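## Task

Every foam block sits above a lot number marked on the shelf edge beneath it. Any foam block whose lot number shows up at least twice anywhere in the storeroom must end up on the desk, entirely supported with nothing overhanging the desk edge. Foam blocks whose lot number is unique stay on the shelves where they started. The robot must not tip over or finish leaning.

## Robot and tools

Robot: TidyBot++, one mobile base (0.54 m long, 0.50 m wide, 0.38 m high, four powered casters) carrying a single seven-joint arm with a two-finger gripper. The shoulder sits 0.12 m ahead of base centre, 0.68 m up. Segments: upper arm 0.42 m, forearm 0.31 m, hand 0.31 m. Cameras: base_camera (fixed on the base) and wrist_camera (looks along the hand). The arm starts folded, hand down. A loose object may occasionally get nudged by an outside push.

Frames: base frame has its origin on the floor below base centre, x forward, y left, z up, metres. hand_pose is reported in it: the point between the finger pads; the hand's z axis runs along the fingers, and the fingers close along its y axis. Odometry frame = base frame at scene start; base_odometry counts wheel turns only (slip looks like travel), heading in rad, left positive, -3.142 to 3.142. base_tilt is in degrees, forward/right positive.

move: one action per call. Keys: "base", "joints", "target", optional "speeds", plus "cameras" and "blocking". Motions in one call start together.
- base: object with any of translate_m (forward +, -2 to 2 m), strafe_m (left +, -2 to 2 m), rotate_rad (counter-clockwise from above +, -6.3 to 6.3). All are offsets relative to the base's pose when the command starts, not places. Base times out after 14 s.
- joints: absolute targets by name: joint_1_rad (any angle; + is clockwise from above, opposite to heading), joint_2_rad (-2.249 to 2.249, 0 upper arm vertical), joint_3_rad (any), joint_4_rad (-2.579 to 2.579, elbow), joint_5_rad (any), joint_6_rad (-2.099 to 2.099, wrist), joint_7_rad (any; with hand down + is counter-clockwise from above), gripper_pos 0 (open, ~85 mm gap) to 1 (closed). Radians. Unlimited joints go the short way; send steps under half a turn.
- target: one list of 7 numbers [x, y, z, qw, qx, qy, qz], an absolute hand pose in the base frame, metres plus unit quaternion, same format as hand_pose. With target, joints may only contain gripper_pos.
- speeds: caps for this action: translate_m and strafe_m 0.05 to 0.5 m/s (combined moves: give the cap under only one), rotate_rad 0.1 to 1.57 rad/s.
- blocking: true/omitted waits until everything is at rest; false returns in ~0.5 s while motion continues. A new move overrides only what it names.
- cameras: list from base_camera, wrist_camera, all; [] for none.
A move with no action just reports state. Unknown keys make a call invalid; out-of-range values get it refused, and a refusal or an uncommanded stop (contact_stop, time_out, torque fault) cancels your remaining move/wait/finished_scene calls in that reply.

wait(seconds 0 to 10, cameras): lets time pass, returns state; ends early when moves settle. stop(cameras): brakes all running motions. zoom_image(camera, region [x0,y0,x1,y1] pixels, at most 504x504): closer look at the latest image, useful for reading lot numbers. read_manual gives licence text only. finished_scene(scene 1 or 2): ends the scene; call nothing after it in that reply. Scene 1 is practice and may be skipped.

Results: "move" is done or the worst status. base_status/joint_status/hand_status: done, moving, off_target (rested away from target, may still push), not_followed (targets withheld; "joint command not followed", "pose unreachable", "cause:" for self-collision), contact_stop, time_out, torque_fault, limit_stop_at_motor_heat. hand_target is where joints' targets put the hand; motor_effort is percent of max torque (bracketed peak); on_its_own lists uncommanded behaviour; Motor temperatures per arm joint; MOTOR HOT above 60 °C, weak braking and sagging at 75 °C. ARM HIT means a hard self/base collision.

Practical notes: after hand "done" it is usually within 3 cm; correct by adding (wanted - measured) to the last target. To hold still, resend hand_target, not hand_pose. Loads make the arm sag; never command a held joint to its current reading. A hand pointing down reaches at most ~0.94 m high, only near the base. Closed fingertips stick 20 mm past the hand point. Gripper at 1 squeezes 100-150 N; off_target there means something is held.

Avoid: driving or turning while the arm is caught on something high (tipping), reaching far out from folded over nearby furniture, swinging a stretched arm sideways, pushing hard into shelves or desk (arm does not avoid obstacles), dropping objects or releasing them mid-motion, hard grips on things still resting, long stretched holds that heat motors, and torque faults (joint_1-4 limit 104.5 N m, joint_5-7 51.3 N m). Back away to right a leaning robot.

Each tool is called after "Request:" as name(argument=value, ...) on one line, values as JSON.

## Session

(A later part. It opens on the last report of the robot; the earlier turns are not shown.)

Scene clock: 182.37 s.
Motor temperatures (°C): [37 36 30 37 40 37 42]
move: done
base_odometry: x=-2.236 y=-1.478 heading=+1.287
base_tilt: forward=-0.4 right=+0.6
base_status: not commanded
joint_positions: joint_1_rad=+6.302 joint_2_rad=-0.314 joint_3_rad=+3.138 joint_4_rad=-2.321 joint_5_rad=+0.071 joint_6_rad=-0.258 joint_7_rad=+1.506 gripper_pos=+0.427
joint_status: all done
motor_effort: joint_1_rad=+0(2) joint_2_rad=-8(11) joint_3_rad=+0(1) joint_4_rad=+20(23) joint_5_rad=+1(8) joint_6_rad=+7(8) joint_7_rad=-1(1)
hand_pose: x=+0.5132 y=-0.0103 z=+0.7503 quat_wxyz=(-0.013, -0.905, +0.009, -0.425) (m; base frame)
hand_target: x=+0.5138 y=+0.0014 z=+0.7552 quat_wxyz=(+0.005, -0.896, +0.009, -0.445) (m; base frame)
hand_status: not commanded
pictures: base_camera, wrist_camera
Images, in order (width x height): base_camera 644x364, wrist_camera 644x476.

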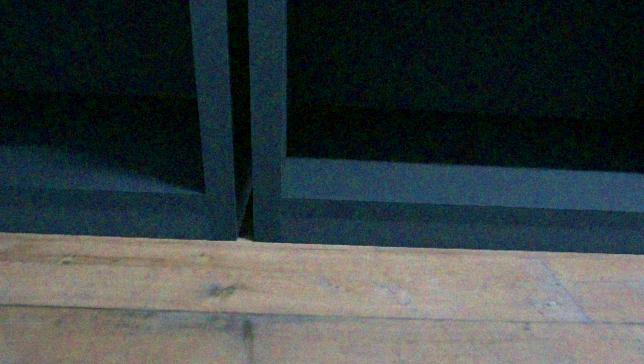

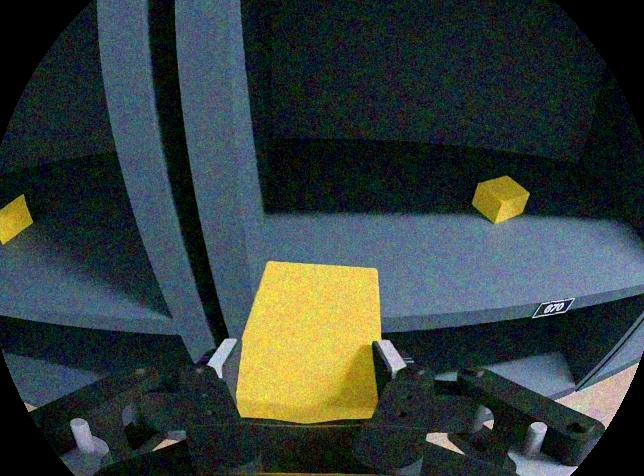

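Request:
move(joints={"joint_1_rad": 6.283, "joint_2_rad": -0.7, "joint_4_rad": -2.3, "joint_5_rad": -0.07, "joint_6_rad": 0.15}, cameras=[])

Request:
move(base={"strafe_m": -1.3})

Scene clock: 185.20 s.
Motor temperatures (°C): [37 36 30 37 40 37 42]
move: done
base_odometry: x=-2.236 y=-1.478 heading=+1.287
base_tilt: forward=-0.4 right=+0.6
base_status: not commanded
joint_positions: joint_1_rad=+6.302 joint_2_rad=-0.689 joint_3_rad=+3.138 joint_4_rad=-2.311 joint_5_rad=+0.000 joint_6_rad=+0.089 joint_7_rad=+1.507 gripper_pos=+0.427
joint_status: all done
motor_effort: joint_1_rad=+0(2) joint_2_rad=+1(9) joint_3_rad=+1(1) joint_4_rad=+23(23) joint_5_rad=+1(1) joint_6_rad=+9(10) joint_7_rad=+0(1)
hand_pose: x=+0.4764 y=-0.0036 z=+1.0024 quat_wxyz=(+0.016, -0.693, +0.027, -0.720) (m; base frame)
hand_target: x=+0.4712 y=-0.0018 z=+1.0319 quat_wxyz=(+0.030, -0.662, +0.034, -0.748) (m; base frame)
hand_status: not commanded
pictures: none
No camera images: "cameras" was empty.

Scene clock: 189.07 s.
Motor temperatures (°C): [37 36 30 37 40 37 42]
move: done
base_odometry: x=-0.988 y=-1.842 heading=+1.287
base_tilt: forward=-0.4 right=+0.6
base_status: done
joint_positions: joint_1_rad=+6.301 joint_2_rad=-0.689 joint_3_rad=+3.138 joint_4_rad=-2.311 joint_5_rad=-0.001 joint_6_rad=+0.093 joint_7_rad=+1.507 gripper_pos=+0.427
joint_status: not commanded
motor_effort: joint_1_rad=+0(1) joint_2_rad=+1(2) joint_3_rad=+1(3) joint_4_rad=+23(24) joint_5_rad=+1(1) joint_6_rad=+9(10) joint_7_rad=-1(1)
hand_pose: x=+0.4763 y=-0.0033 z=+1.0037 quat_wxyz=(+0.017, -0.691, +0.027, -0.722) (m; base frame)
hand_target: x=+0.4712 y=-0.0018 z=+1.0319 quat_wxyz=(+0.030, -0.662, +0.034, -0.748) (m; base frame)
hand_status: not commanded
pictures: base_camera, wrist_camera
Images, in order (width x height): base_camera 644x364, wrist_camera 644x476.

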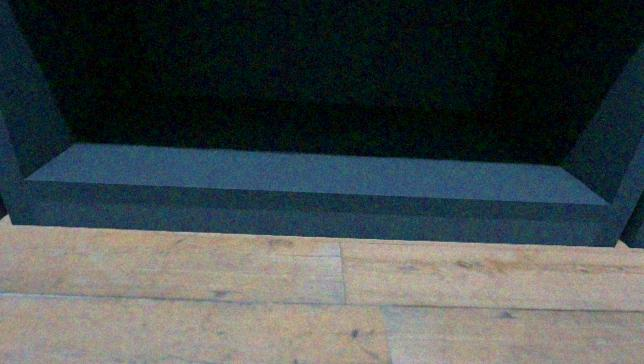

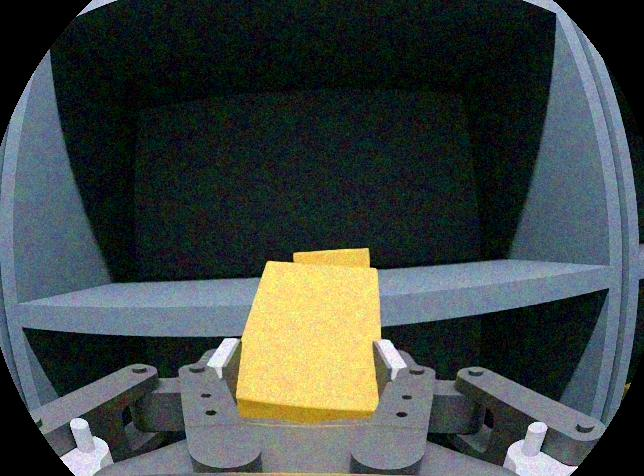

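Request:
move(base={"strafe_m": -0.22}, cameras=["wrist_camera"])

Request:
move(base={"strafe_m": -1.4})

Scene clock: 190.93 s.
Motor temperatures (°C): [37 36 30 37 40 37 42]
move: done
base_odometry: x=-0.776 y=-1.904 heading=+1.287
base_tilt: forward=-0.4 right=+0.6
base_status: done
joint_positions: joint_1_rad=+6.301 joint_2_rad=-0.689 joint_3_rad=+3.140 joint_4_rad=-2.311 joint_5_rad=-0.001 joint_6_rad=+0.094 joint_7_rad=+1.507 gripper_pos=+0.427
joint_status: not commanded
motor_effort: joint_1_rad=-1(1) joint_2_rad=+1(2) joint_3_rad=+1(2) joint_4_rad=+23(24) joint_5_rad=+1(1) joint_6_rad=+9(10) joint_7_rad=+0(1)
hand_pose: x=+0.4764 y=-0.0042 z=+1.0038 quat_wxyz=(+0.017, -0.691, +0.028, -0.722) (m; base frame)
hand_target: x=+0.4712 y=-0.0018 z=+1.0319 quat_wxyz=(+0.030, -0.662, +0.034, -0.748) (m; base frame)
hand_status: not commanded
pictures: wrist_camera
Images, in order (width x height): wrist_camera 644x476.

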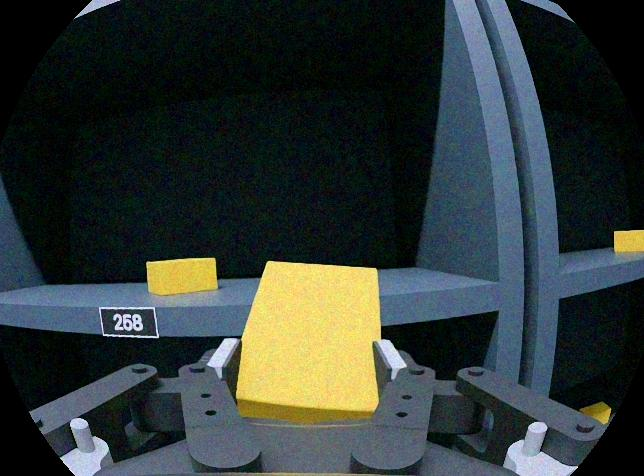

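Scene clock: 195.00 s.
Motor temperatures (°C): [37 36 30 37 40 37 42]
move: done
base_odometry: x=+0.568 y=-2.296 heading=+1.286
base_tilt: forward=-0.4 right=+0.6
base_status: done
joint_positions: joint_1_rad=+6.301 joint_2_rad=-0.689 joint_3_rad=+3.140 joint_4_rad=-2.311 joint_5_rad=-0.002 joint_6_rad=+0.094 joint_7_rad=+1.507 gripper_pos=+0.427
joint_status: not commanded
motor_effort: joint_1_rad=+0(1) joint_2_rad=+1(3) joint_3_rad=+1(2) joint_4_rad=+23(24) joint_5_rad=+1(1) joint_6_rad=+9(10) joint_7_rad=+0(1)
hand_pose: x=+0.4763 y=-0.0042 z=+1.0039 quat_wxyz=(+0.017, -0.691, +0.028, -0.722) (m; base frame)
hand_target: x=+0.4712 y=-0.0018 z=+1.0319 quat_wxyz=(+0.030, -0.662, +0.034, -0.748) (m; base frame)
hand_status: not commanded
pictures: base_camera, wrist_camera
Images, in order (width x height): base_camera 644x364, wrist_camera 644x476.

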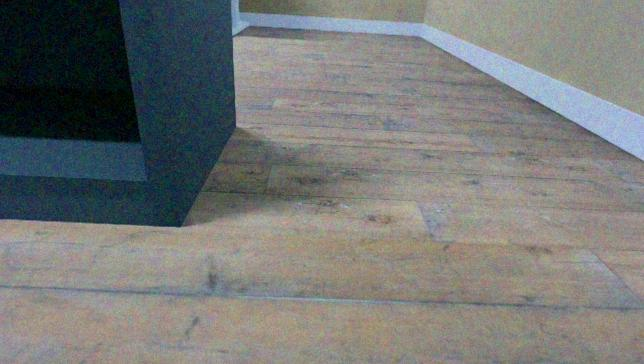

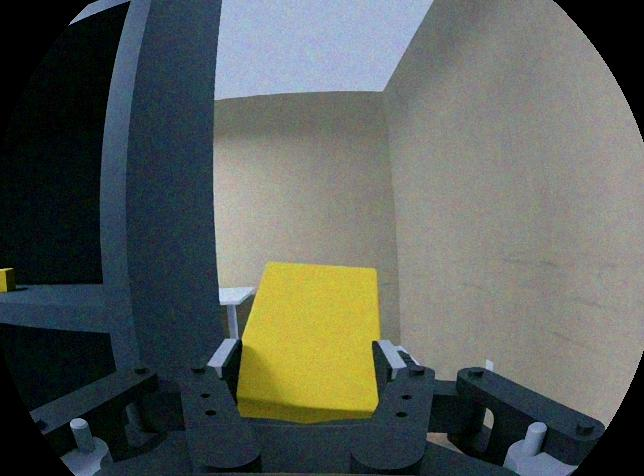

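Request:
move(base={"strafe_m": -0.22}, cameras=[])

Request:
move(base={"translate_m": 1.0})

Scene clock: 197.00 s.
Motor temperatures (°C): [37 36 30 37 40 37 42]
move: done
base_odometry: x=+0.779 y=-2.358 heading=+1.286
base_tilt: forward=-0.4 right=+0.6
base_status: done
joint_positions: joint_1_rad=+6.300 joint_2_rad=-0.689 joint_3_rad=+3.142 joint_4_rad=-2.311 joint_5_rad=-0.002 joint_6_rad=+0.094 joint_7_rad=+1.507 gripper_pos=+0.427
joint_status: not commanded
motor_effort: joint_1_rad=+0(1) joint_2_rad=+1(2) joint_3_rad=+1(3) joint_4_rad=+23(24) joint_5_rad=+1(1) joint_6_rad=+8(10) joint_7_rad=+0(1)
hand_pose: x=+0.4763 y=-0.0048 z=+1.0040 quat_wxyz=(+0.017, -0.691, +0.028, -0.722) (m; base frame)
hand_target: x=+0.4712 y=-0.0018 z=+1.0319 quat_wxyz=(+0.030, -0.662, +0.034, -0.748) (m; base frame)
hand_status: not commanded
pictures: none
No camera images: "cameras" was empty.

Scene clock: 200.30 s.
Motor temperatures (°C): [37 36 30 37 40 37 42]
move: done
base_odometry: x=+1.060 y=-1.399 heading=+1.285
base_tilt: forward=-0.3 right=+0.6
base_status: done
joint_positions: joint_1_rad=+6.300 joint_2_rad=-0.693 joint_3_rad=+3.142 joint_4_rad=-2.311 joint_5_rad=-0.002 joint_6_rad=+0.096 joint_7_rad=+1.507 gripper_pos=+0.427
joint_status: not commanded
motor_effort: joint_1_rad=+0(1) joint_2_rad=+2(3) joint_3_rad=+1(1) joint_4_rad=+23(24) joint_5_rad=+1(1) joint_6_rad=+9(10) joint_7_rad=+0(1)
hand_pose: x=+0.4751 y=-0.0047 z=+1.0060 quat_wxyz=(+0.017, -0.689, +0.028, -0.724) (m; base frame)
hand_target: x=+0.4712 y=-0.0018 z=+1.0319 quat_wxyz=(+0.030, -0.662, +0.034, -0.748) (m; base frame)
hand_status: not commanded
pictures: base_camera, wrist_camera
Images, in order (width x height): base_camera 644x364, wrist_camera 644x476.

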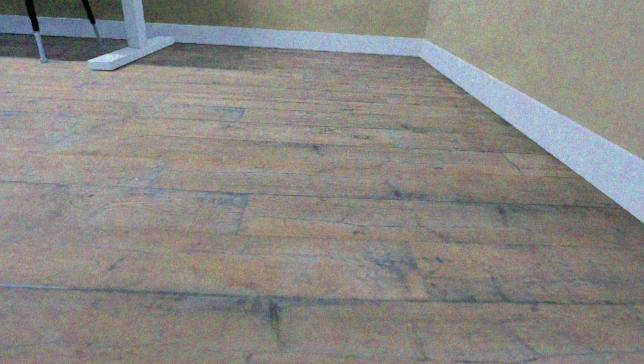

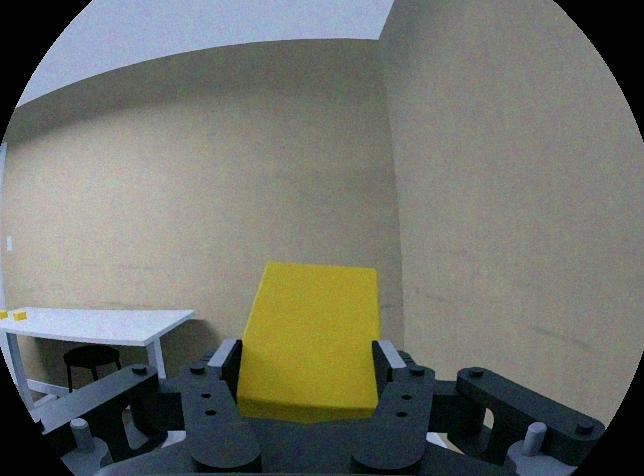

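Request:
move(base={"translate_m": 0.6}, cameras=[])

Request:
move(base={"translate_m": 0.38, "strafe_m": 1.42})

Scene clock: 203.03 s.
Motor temperatures (°C): [37 36 30 37 40 37 42]
move: done
base_odometry: x=+1.229 y=-0.823 heading=+1.285
base_tilt: forward=-0.3 right=+0.6
base_status: done
joint_positions: joint_1_rad=+6.300 joint_2_rad=-0.696 joint_3_rad=+3.142 joint_4_rad=-2.311 joint_5_rad=-0.002 joint_6_rad=+0.097 joint_7_rad=+1.507 gripper_pos=+0.427
joint_status: not commanded
motor_effort: joint_1_rad=-1(1) joint_2_rad=+1(4) joint_3_rad=+1(1) joint_4_rad=+23(24) joint_5_rad=+1(1) joint_6_rad=+9(10) joint_7_rad=+0(1)
hand_pose: x=+0.4743 y=-0.0047 z=+1.0071 quat_wxyz=(+0.017, -0.688, +0.028, -0.725) (m; base frame)
hand_target: x=+0.4712 y=-0.0018 z=+1.0319 quat_wxyz=(+0.030, -0.662, +0.034, -0.748) (m; base frame)
hand_status: not commanded
pictures: none
No camera images: "cameras" was empty.

Scene clock: 206.93 s.
Motor temperatures (°C): [37 36 30 37 40 37 42]
move: done
base_odometry: x=-0.027 y=-0.058 heading=+1.285
base_tilt: forward=-0.3 right=+0.6
base_status: done
joint_positions: joint_1_rad=+6.300 joint_2_rad=-0.696 joint_3_rad=+3.142 joint_4_rad=-2.311 joint_5_rad=-0.002 joint_6_rad=+0.097 joint_7_rad=+1.507 gripper_pos=+0.427
joint_status: not commanded
motor_effort: joint_1_rad=-1(1) joint_2_rad=+2(2) joint_3_rad=+1(2) joint_4_rad=+23(24) joint_5_rad=+1(1) joint_6_rad=+9(10) joint_7_rad=+0(1)
hand_pose: x=+0.4743 y=-0.0047 z=+1.0073 quat_wxyz=(+0.018, -0.688, +0.028, -0.725) (m; base frame)
hand_target: x=+0.4712 y=-0.0018 z=+1.0319 quat_wxyz=(+0.030, -0.662, +0.034, -0.748) (m; base frame)
hand_status: not commanded
pictures: base_camera, wrist_camera
Images, in order (width x height): base_camera 644x364, wrist_camera 644x476.

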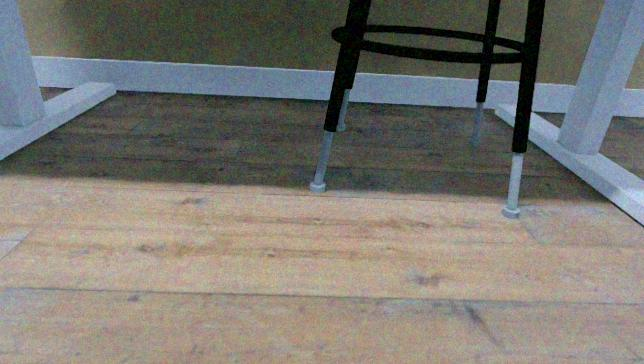

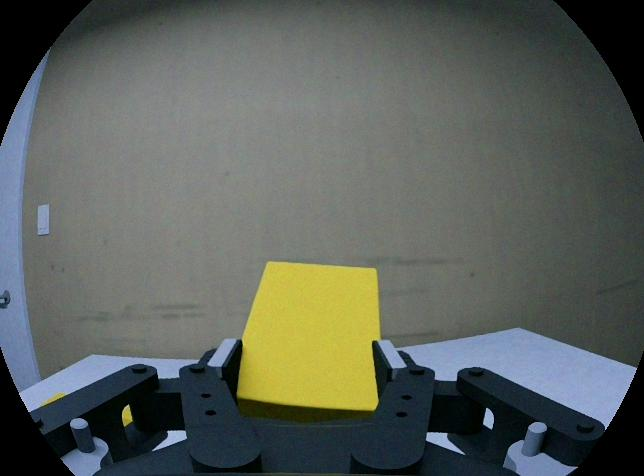

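Request:
move(base={"translate_m": 0.13}, joints={"joint_2_rad": 0.115, "joint_4_rad": -1.835, "joint_6_rad": -0.2}, cameras=["wrist_camera"])

Request:
move(joints={"joint_2_rad": 0.165, "joint_4_rad": -1.93, "joint_6_rad": 0.04}, cameras=["wrist_camera"])

Scene clock: 209.47 s.
Motor temperatures (°C): [37 36 30 37 40 37 42]
move: done
base_odometry: x=+0.010 y=+0.067 heading=+1.285
base_tilt: forward=-0.3 right=+0.6
base_status: done
joint_positions: joint_1_rad=+6.300 joint_2_rad=+0.097 joint_3_rad=+3.142 joint_4_rad=-1.852 joint_5_rad=-0.002 joint_6_rad=-0.150 joint_7_rad=+1.507 gripper_pos=+0.427
joint_status: all done
motor_effort: joint_1_rad=+0(1) joint_2_rad=-23(25) joint_3_rad=+0(1) joint_4_rad=+20(24) joint_5_rad=+1(1) joint_6_rad=+8(10) joint_7_rad=-1(1)
hand_pose: x=+0.7207 y=-0.0085 z=+0.8274 quat_wxyz=(+0.012, -0.867, +0.035, -0.498) (m; base frame)
hand_target: x=+0.7199 y=+0.0058 z=+0.8132 quat_wxyz=(+0.027, -0.879, +0.036, -0.475) (m; base frame)
hand_status: not commanded
pictures: wrist_camera
Images, in order (width x height): wrist_camera 644x476.

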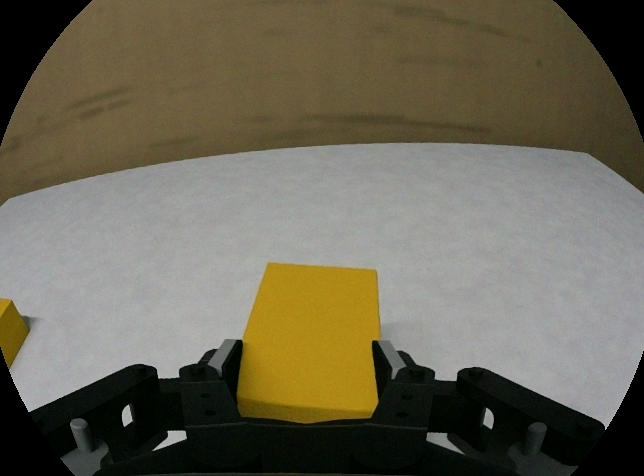

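Scene clock: 210.43 s.
Motor temperatures (°C): [37 36 30 37 40 37 42]
move: done
base_odometry: x=+0.010 y=+0.067 heading=+1.285
base_tilt: forward=-0.3 right=+0.6
base_status: not commanded
joint_positions: joint_1_rad=+6.300 joint_2_rad=+0.145 joint_3_rad=+3.142 joint_4_rad=-1.906 joint_5_rad=-0.002 joint_6_rad=-0.007 joint_7_rad=+1.507 gripper_pos=+0.427
joint_status: all done
motor_effort: joint_1_rad=+0(1) joint_2_rad=-25(26) joint_3_rad=+0(0) joint_4_rad=+21(22) joint_5_rad=+1(1) joint_6_rad=+8(9) joint_7_rad=+0(1)
hand_pose: x=+0.7336 y=-0.0088 z=+0.8069 quat_wxyz=(+0.013, -0.856, +0.035, -0.515) (m; base frame)
hand_target: x=+0.7358 y=+0.0006 z=+0.7946 quat_wxyz=(+0.022, -0.855, +0.039, -0.516) (m; base frame)
hand_status: not commanded
pictures: wrist_camera
Images, in order (width x height): wrist_camera 644x476.

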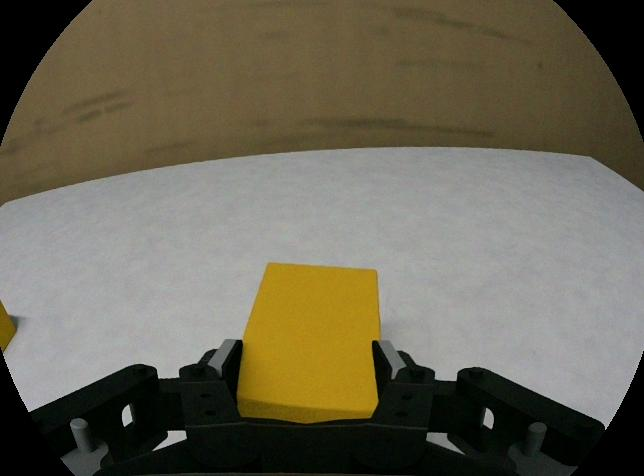

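Request:
move(joints={"joint_2_rad": 0.195}, cameras=[])

Request:
move(joints={"joint_2_rad": 0.215}, cameras=[])

Request:
move(joints={"joint_2_rad": 0.232}, cameras=["wrist_camera"])

Scene clock: 211.30 s.
Motor temperatures (°C): [37 36 30 37 40 37 42]
move: done
base_odometry: x=+0.010 y=+0.067 heading=+1.285
base_tilt: forward=-0.3 right=+0.6
base_status: not commanded
joint_positions: joint_1_rad=+6.300 joint_2_rad=+0.173 joint_3_rad=+3.142 joint_4_rad=-1.906 joint_5_rad=-0.002 joint_6_rad=-0.007 joint_7_rad=+1.507 gripper_pos=+0.427
joint_status: all done
motor_effort: joint_1_rad=+0(1) joint_2_rad=-25(27) joint_3_rad=+0(0) joint_4_rad=+20(21) joint_5_rad=+1(1) joint_6_rad=+8(9) joint_7_rad=+0(1)
hand_pose: x=+0.7368 y=-0.0089 z=+0.7894 quat_wxyz=(+0.012, -0.863, +0.035, -0.503) (m; base frame)
hand_target: x=+0.7389 y=+0.0006 z=+0.7760 quat_wxyz=(+0.022, -0.863, +0.040, -0.504) (m; base frame)
hand_status: not commanded
pictures: none
No camera images: "cameras" was empty.

Scene clock: 211.97 s.
Motor temperatures (°C): [37 36 30 37 40 37 42]
move: done
base_odometry: x=+0.010 y=+0.067 heading=+1.285
base_tilt: forward=-0.3 right=+0.6
base_status: not commanded
joint_positions: joint_1_rad=+6.300 joint_2_rad=+0.191 joint_3_rad=+3.142 joint_4_rad=-1.907 joint_5_rad=-0.002 joint_6_rad=-0.007 joint_7_rad=+1.507 gripper_pos=+0.427
joint_status: all done
motor_effort: joint_1_rad=+0(1) joint_2_rad=-24(27) joint_3_rad=+0(0) joint_4_rad=+19(20) joint_5_rad=+1(1) joint_6_rad=+8(8) joint_7_rad=+0(1)
hand_pose: x=+0.7386 y=-0.0089 z=+0.7782 quat_wxyz=(+0.012, -0.868, +0.035, -0.495) (m; base frame)
hand_target: x=+0.7406 y=+0.0006 z=+0.7636 quat_wxyz=(+0.021, -0.868, +0.040, -0.495) (m; base frame)
hand_status: not commanded
pictures: none
No camera images: "cameras" was empty.

Scene clock: 212.50 s.
Motor temperatures (°C): [37 36 30 37 40 37 42]
move: done
base_odometry: x=+0.010 y=+0.067 heading=+1.285
base_tilt: forward=-0.3 right=+0.6
base_status: not commanded
joint_positions: joint_1_rad=+6.300 joint_2_rad=+0.194 joint_3_rad=+3.142 joint_4_rad=-1.907 joint_5_rad=-0.002 joint_6_rad=-0.005 joint_7_rad=+1.508 gripper_pos=+0.427
joint_status: all done
motor_effort: joint_1_rad=-1(1) joint_2_rad=-22(26) joint_3_rad=+0(0) joint_4_rad=+19(20) joint_5_rad=+1(1) joint_6_rad=+7(8) joint_7_rad=-1(1)
hand_pose: x=+0.7392 y=-0.0089 z=+0.7771 quat_wxyz=(+0.012, -0.868, +0.035, -0.495) (m; base frame)
hand_target: x=+0.7419 y=+0.0006 z=+0.7531 quat_wxyz=(+0.021, -0.872, +0.040, -0.488) (m; base frame)
hand_status: not commanded
pictures: wrist_camera
Images, in order (width x height): wrist_camera 644x476.

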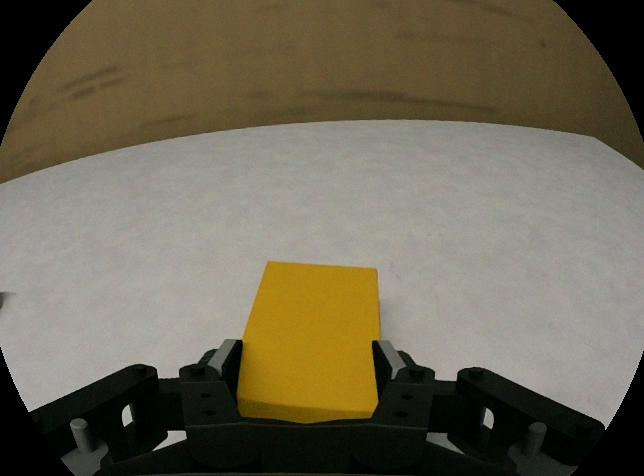

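Request:
move(joints={"joint_2_rad": 0.215, "gripper_pos": 0.0}, cameras=[])

Request:
move(joints={"joint_2_rad": -0.2, "joint_4_rad": -1.9, "joint_6_rad": -0.3}, cameras=[])

Request:
move(base={"translate_m": -0.3}, cameras=["wrist_camera"])

Scene clock: 213.57 s.
Motor temperatures (°C): [37 36 30 37 40 37 42]
move: done
base_odometry: x=+0.010 y=+0.067 heading=+1.285
base_tilt: forward=-0.3 right=+0.6
base_status: not commanded
joint_positions: joint_1_rad=+6.300 joint_2_rad=+0.198 joint_3_rad=+3.142 joint_4_rad=-1.907 joint_5_rad=-0.002 joint_6_rad=-0.005 joint_7_rad=+1.508 gripper_pos=+0.000
joint_status: all done
motor_effort: joint_1_rad=+0(1) joint_2_rad=-25(27) joint_3_rad=+0(0) joint_4_rad=+19(20) joint_5_rad=+1(1) joint_6_rad=+8(8) joint_7_rad=+0(0)
hand_pose: x=+0.7395 y=-0.0089 z=+0.7746 quat_wxyz=(+0.012, -0.869, +0.035, -0.493) (m; base frame)
hand_target: x=+0.7406 y=+0.0006 z=+0.7636 quat_wxyz=(+0.021, -0.868, +0.040, -0.495) (m; base frame)
hand_status: not commanded
pictures: none
No camera images: "cameras" was empty.

Scene clock: 215.17 s.
Motor temperatures (°C): [37 36 30 37 40 37 42]
move: done
base_odometry: x=+0.010 y=+0.067 heading=+1.285
base_tilt: forward=-0.3 right=+0.6
base_status: not commanded
joint_positions: joint_1_rad=+6.300 joint_2_rad=-0.199 joint_3_rad=+3.142 joint_4_rad=-1.906 joint_5_rad=-0.002 joint_6_rad=-0.249 joint_7_rad=+1.508 gripper_pos=+0.000
joint_status: all done
motor_effort: joint_1_rad=+0(1) joint_2_rad=-14(28) joint_3_rad=+0(1) joint_4_rad=+22(23) joint_5_rad=+1(1) joint_6_rad=+8(9) joint_7_rad=+0(1)
hand_pose: x=+0.6358 y=-0.0071 z=+0.9343 quat_wxyz=(+0.014, -0.829, +0.034, -0.558) (m; base frame)
hand_target: x=+0.6302 y=+0.0079 z=+0.9244 quat_wxyz=(+0.032, -0.841, +0.031, -0.540) (m; base frame)
hand_status: not commanded
pictures: none
No camera images: "cameras" was empty.

Scene clock: 217.17 s.
Motor temperatures (°C): [37 36 30 37 40 37 42]
move: done
base_odometry: x=-0.075 y=-0.221 heading=+1.286
base_tilt: forward=-0.3 right=+0.6
base_status: done
joint_positions: joint_1_rad=+6.298 joint_2_rad=-0.210 joint_3_rad=+3.142 joint_4_rad=-1.906 joint_5_rad=-0.002 joint_6_rad=-0.256 joint_7_rad=+1.508 gripper_pos=+0.000
joint_status: not commanded
motor_effort: joint_1_rad=+0(3) joint_2_rad=-14(17) joint_3_rad=+0(3) joint_4_rad=+22(24) joint_5_rad=+1(1) joint_6_rad=+9(9) joint_7_rad=+0(1)
hand_pose: x=+0.6322 y=-0.0064 z=+0.9380 quat_wxyz=(+0.014, -0.828, +0.033, -0.560) (m; base frame)
hand_target: x=+0.6302 y=+0.0079 z=+0.9244 quat_wxyz=(+0.032, -0.841, +0.031, -0.540) (m; base frame)
hand_status: not commanded
pictures: wrist_camera
Images, in order (width x height): wrist_camera 644x476.

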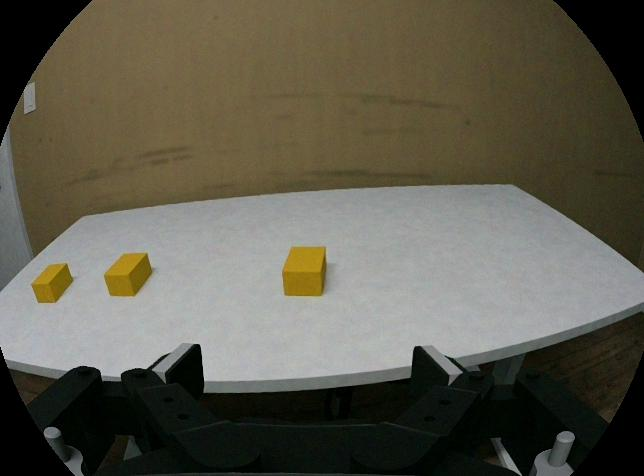

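All three 698 blocks are on the desk, well inside its edge. I read most of the other nine lot numbers clearly. Two were less certain at a distance, but none matches another.

Request:
finished_scene(scene=2)

The scene is finished: the task was done.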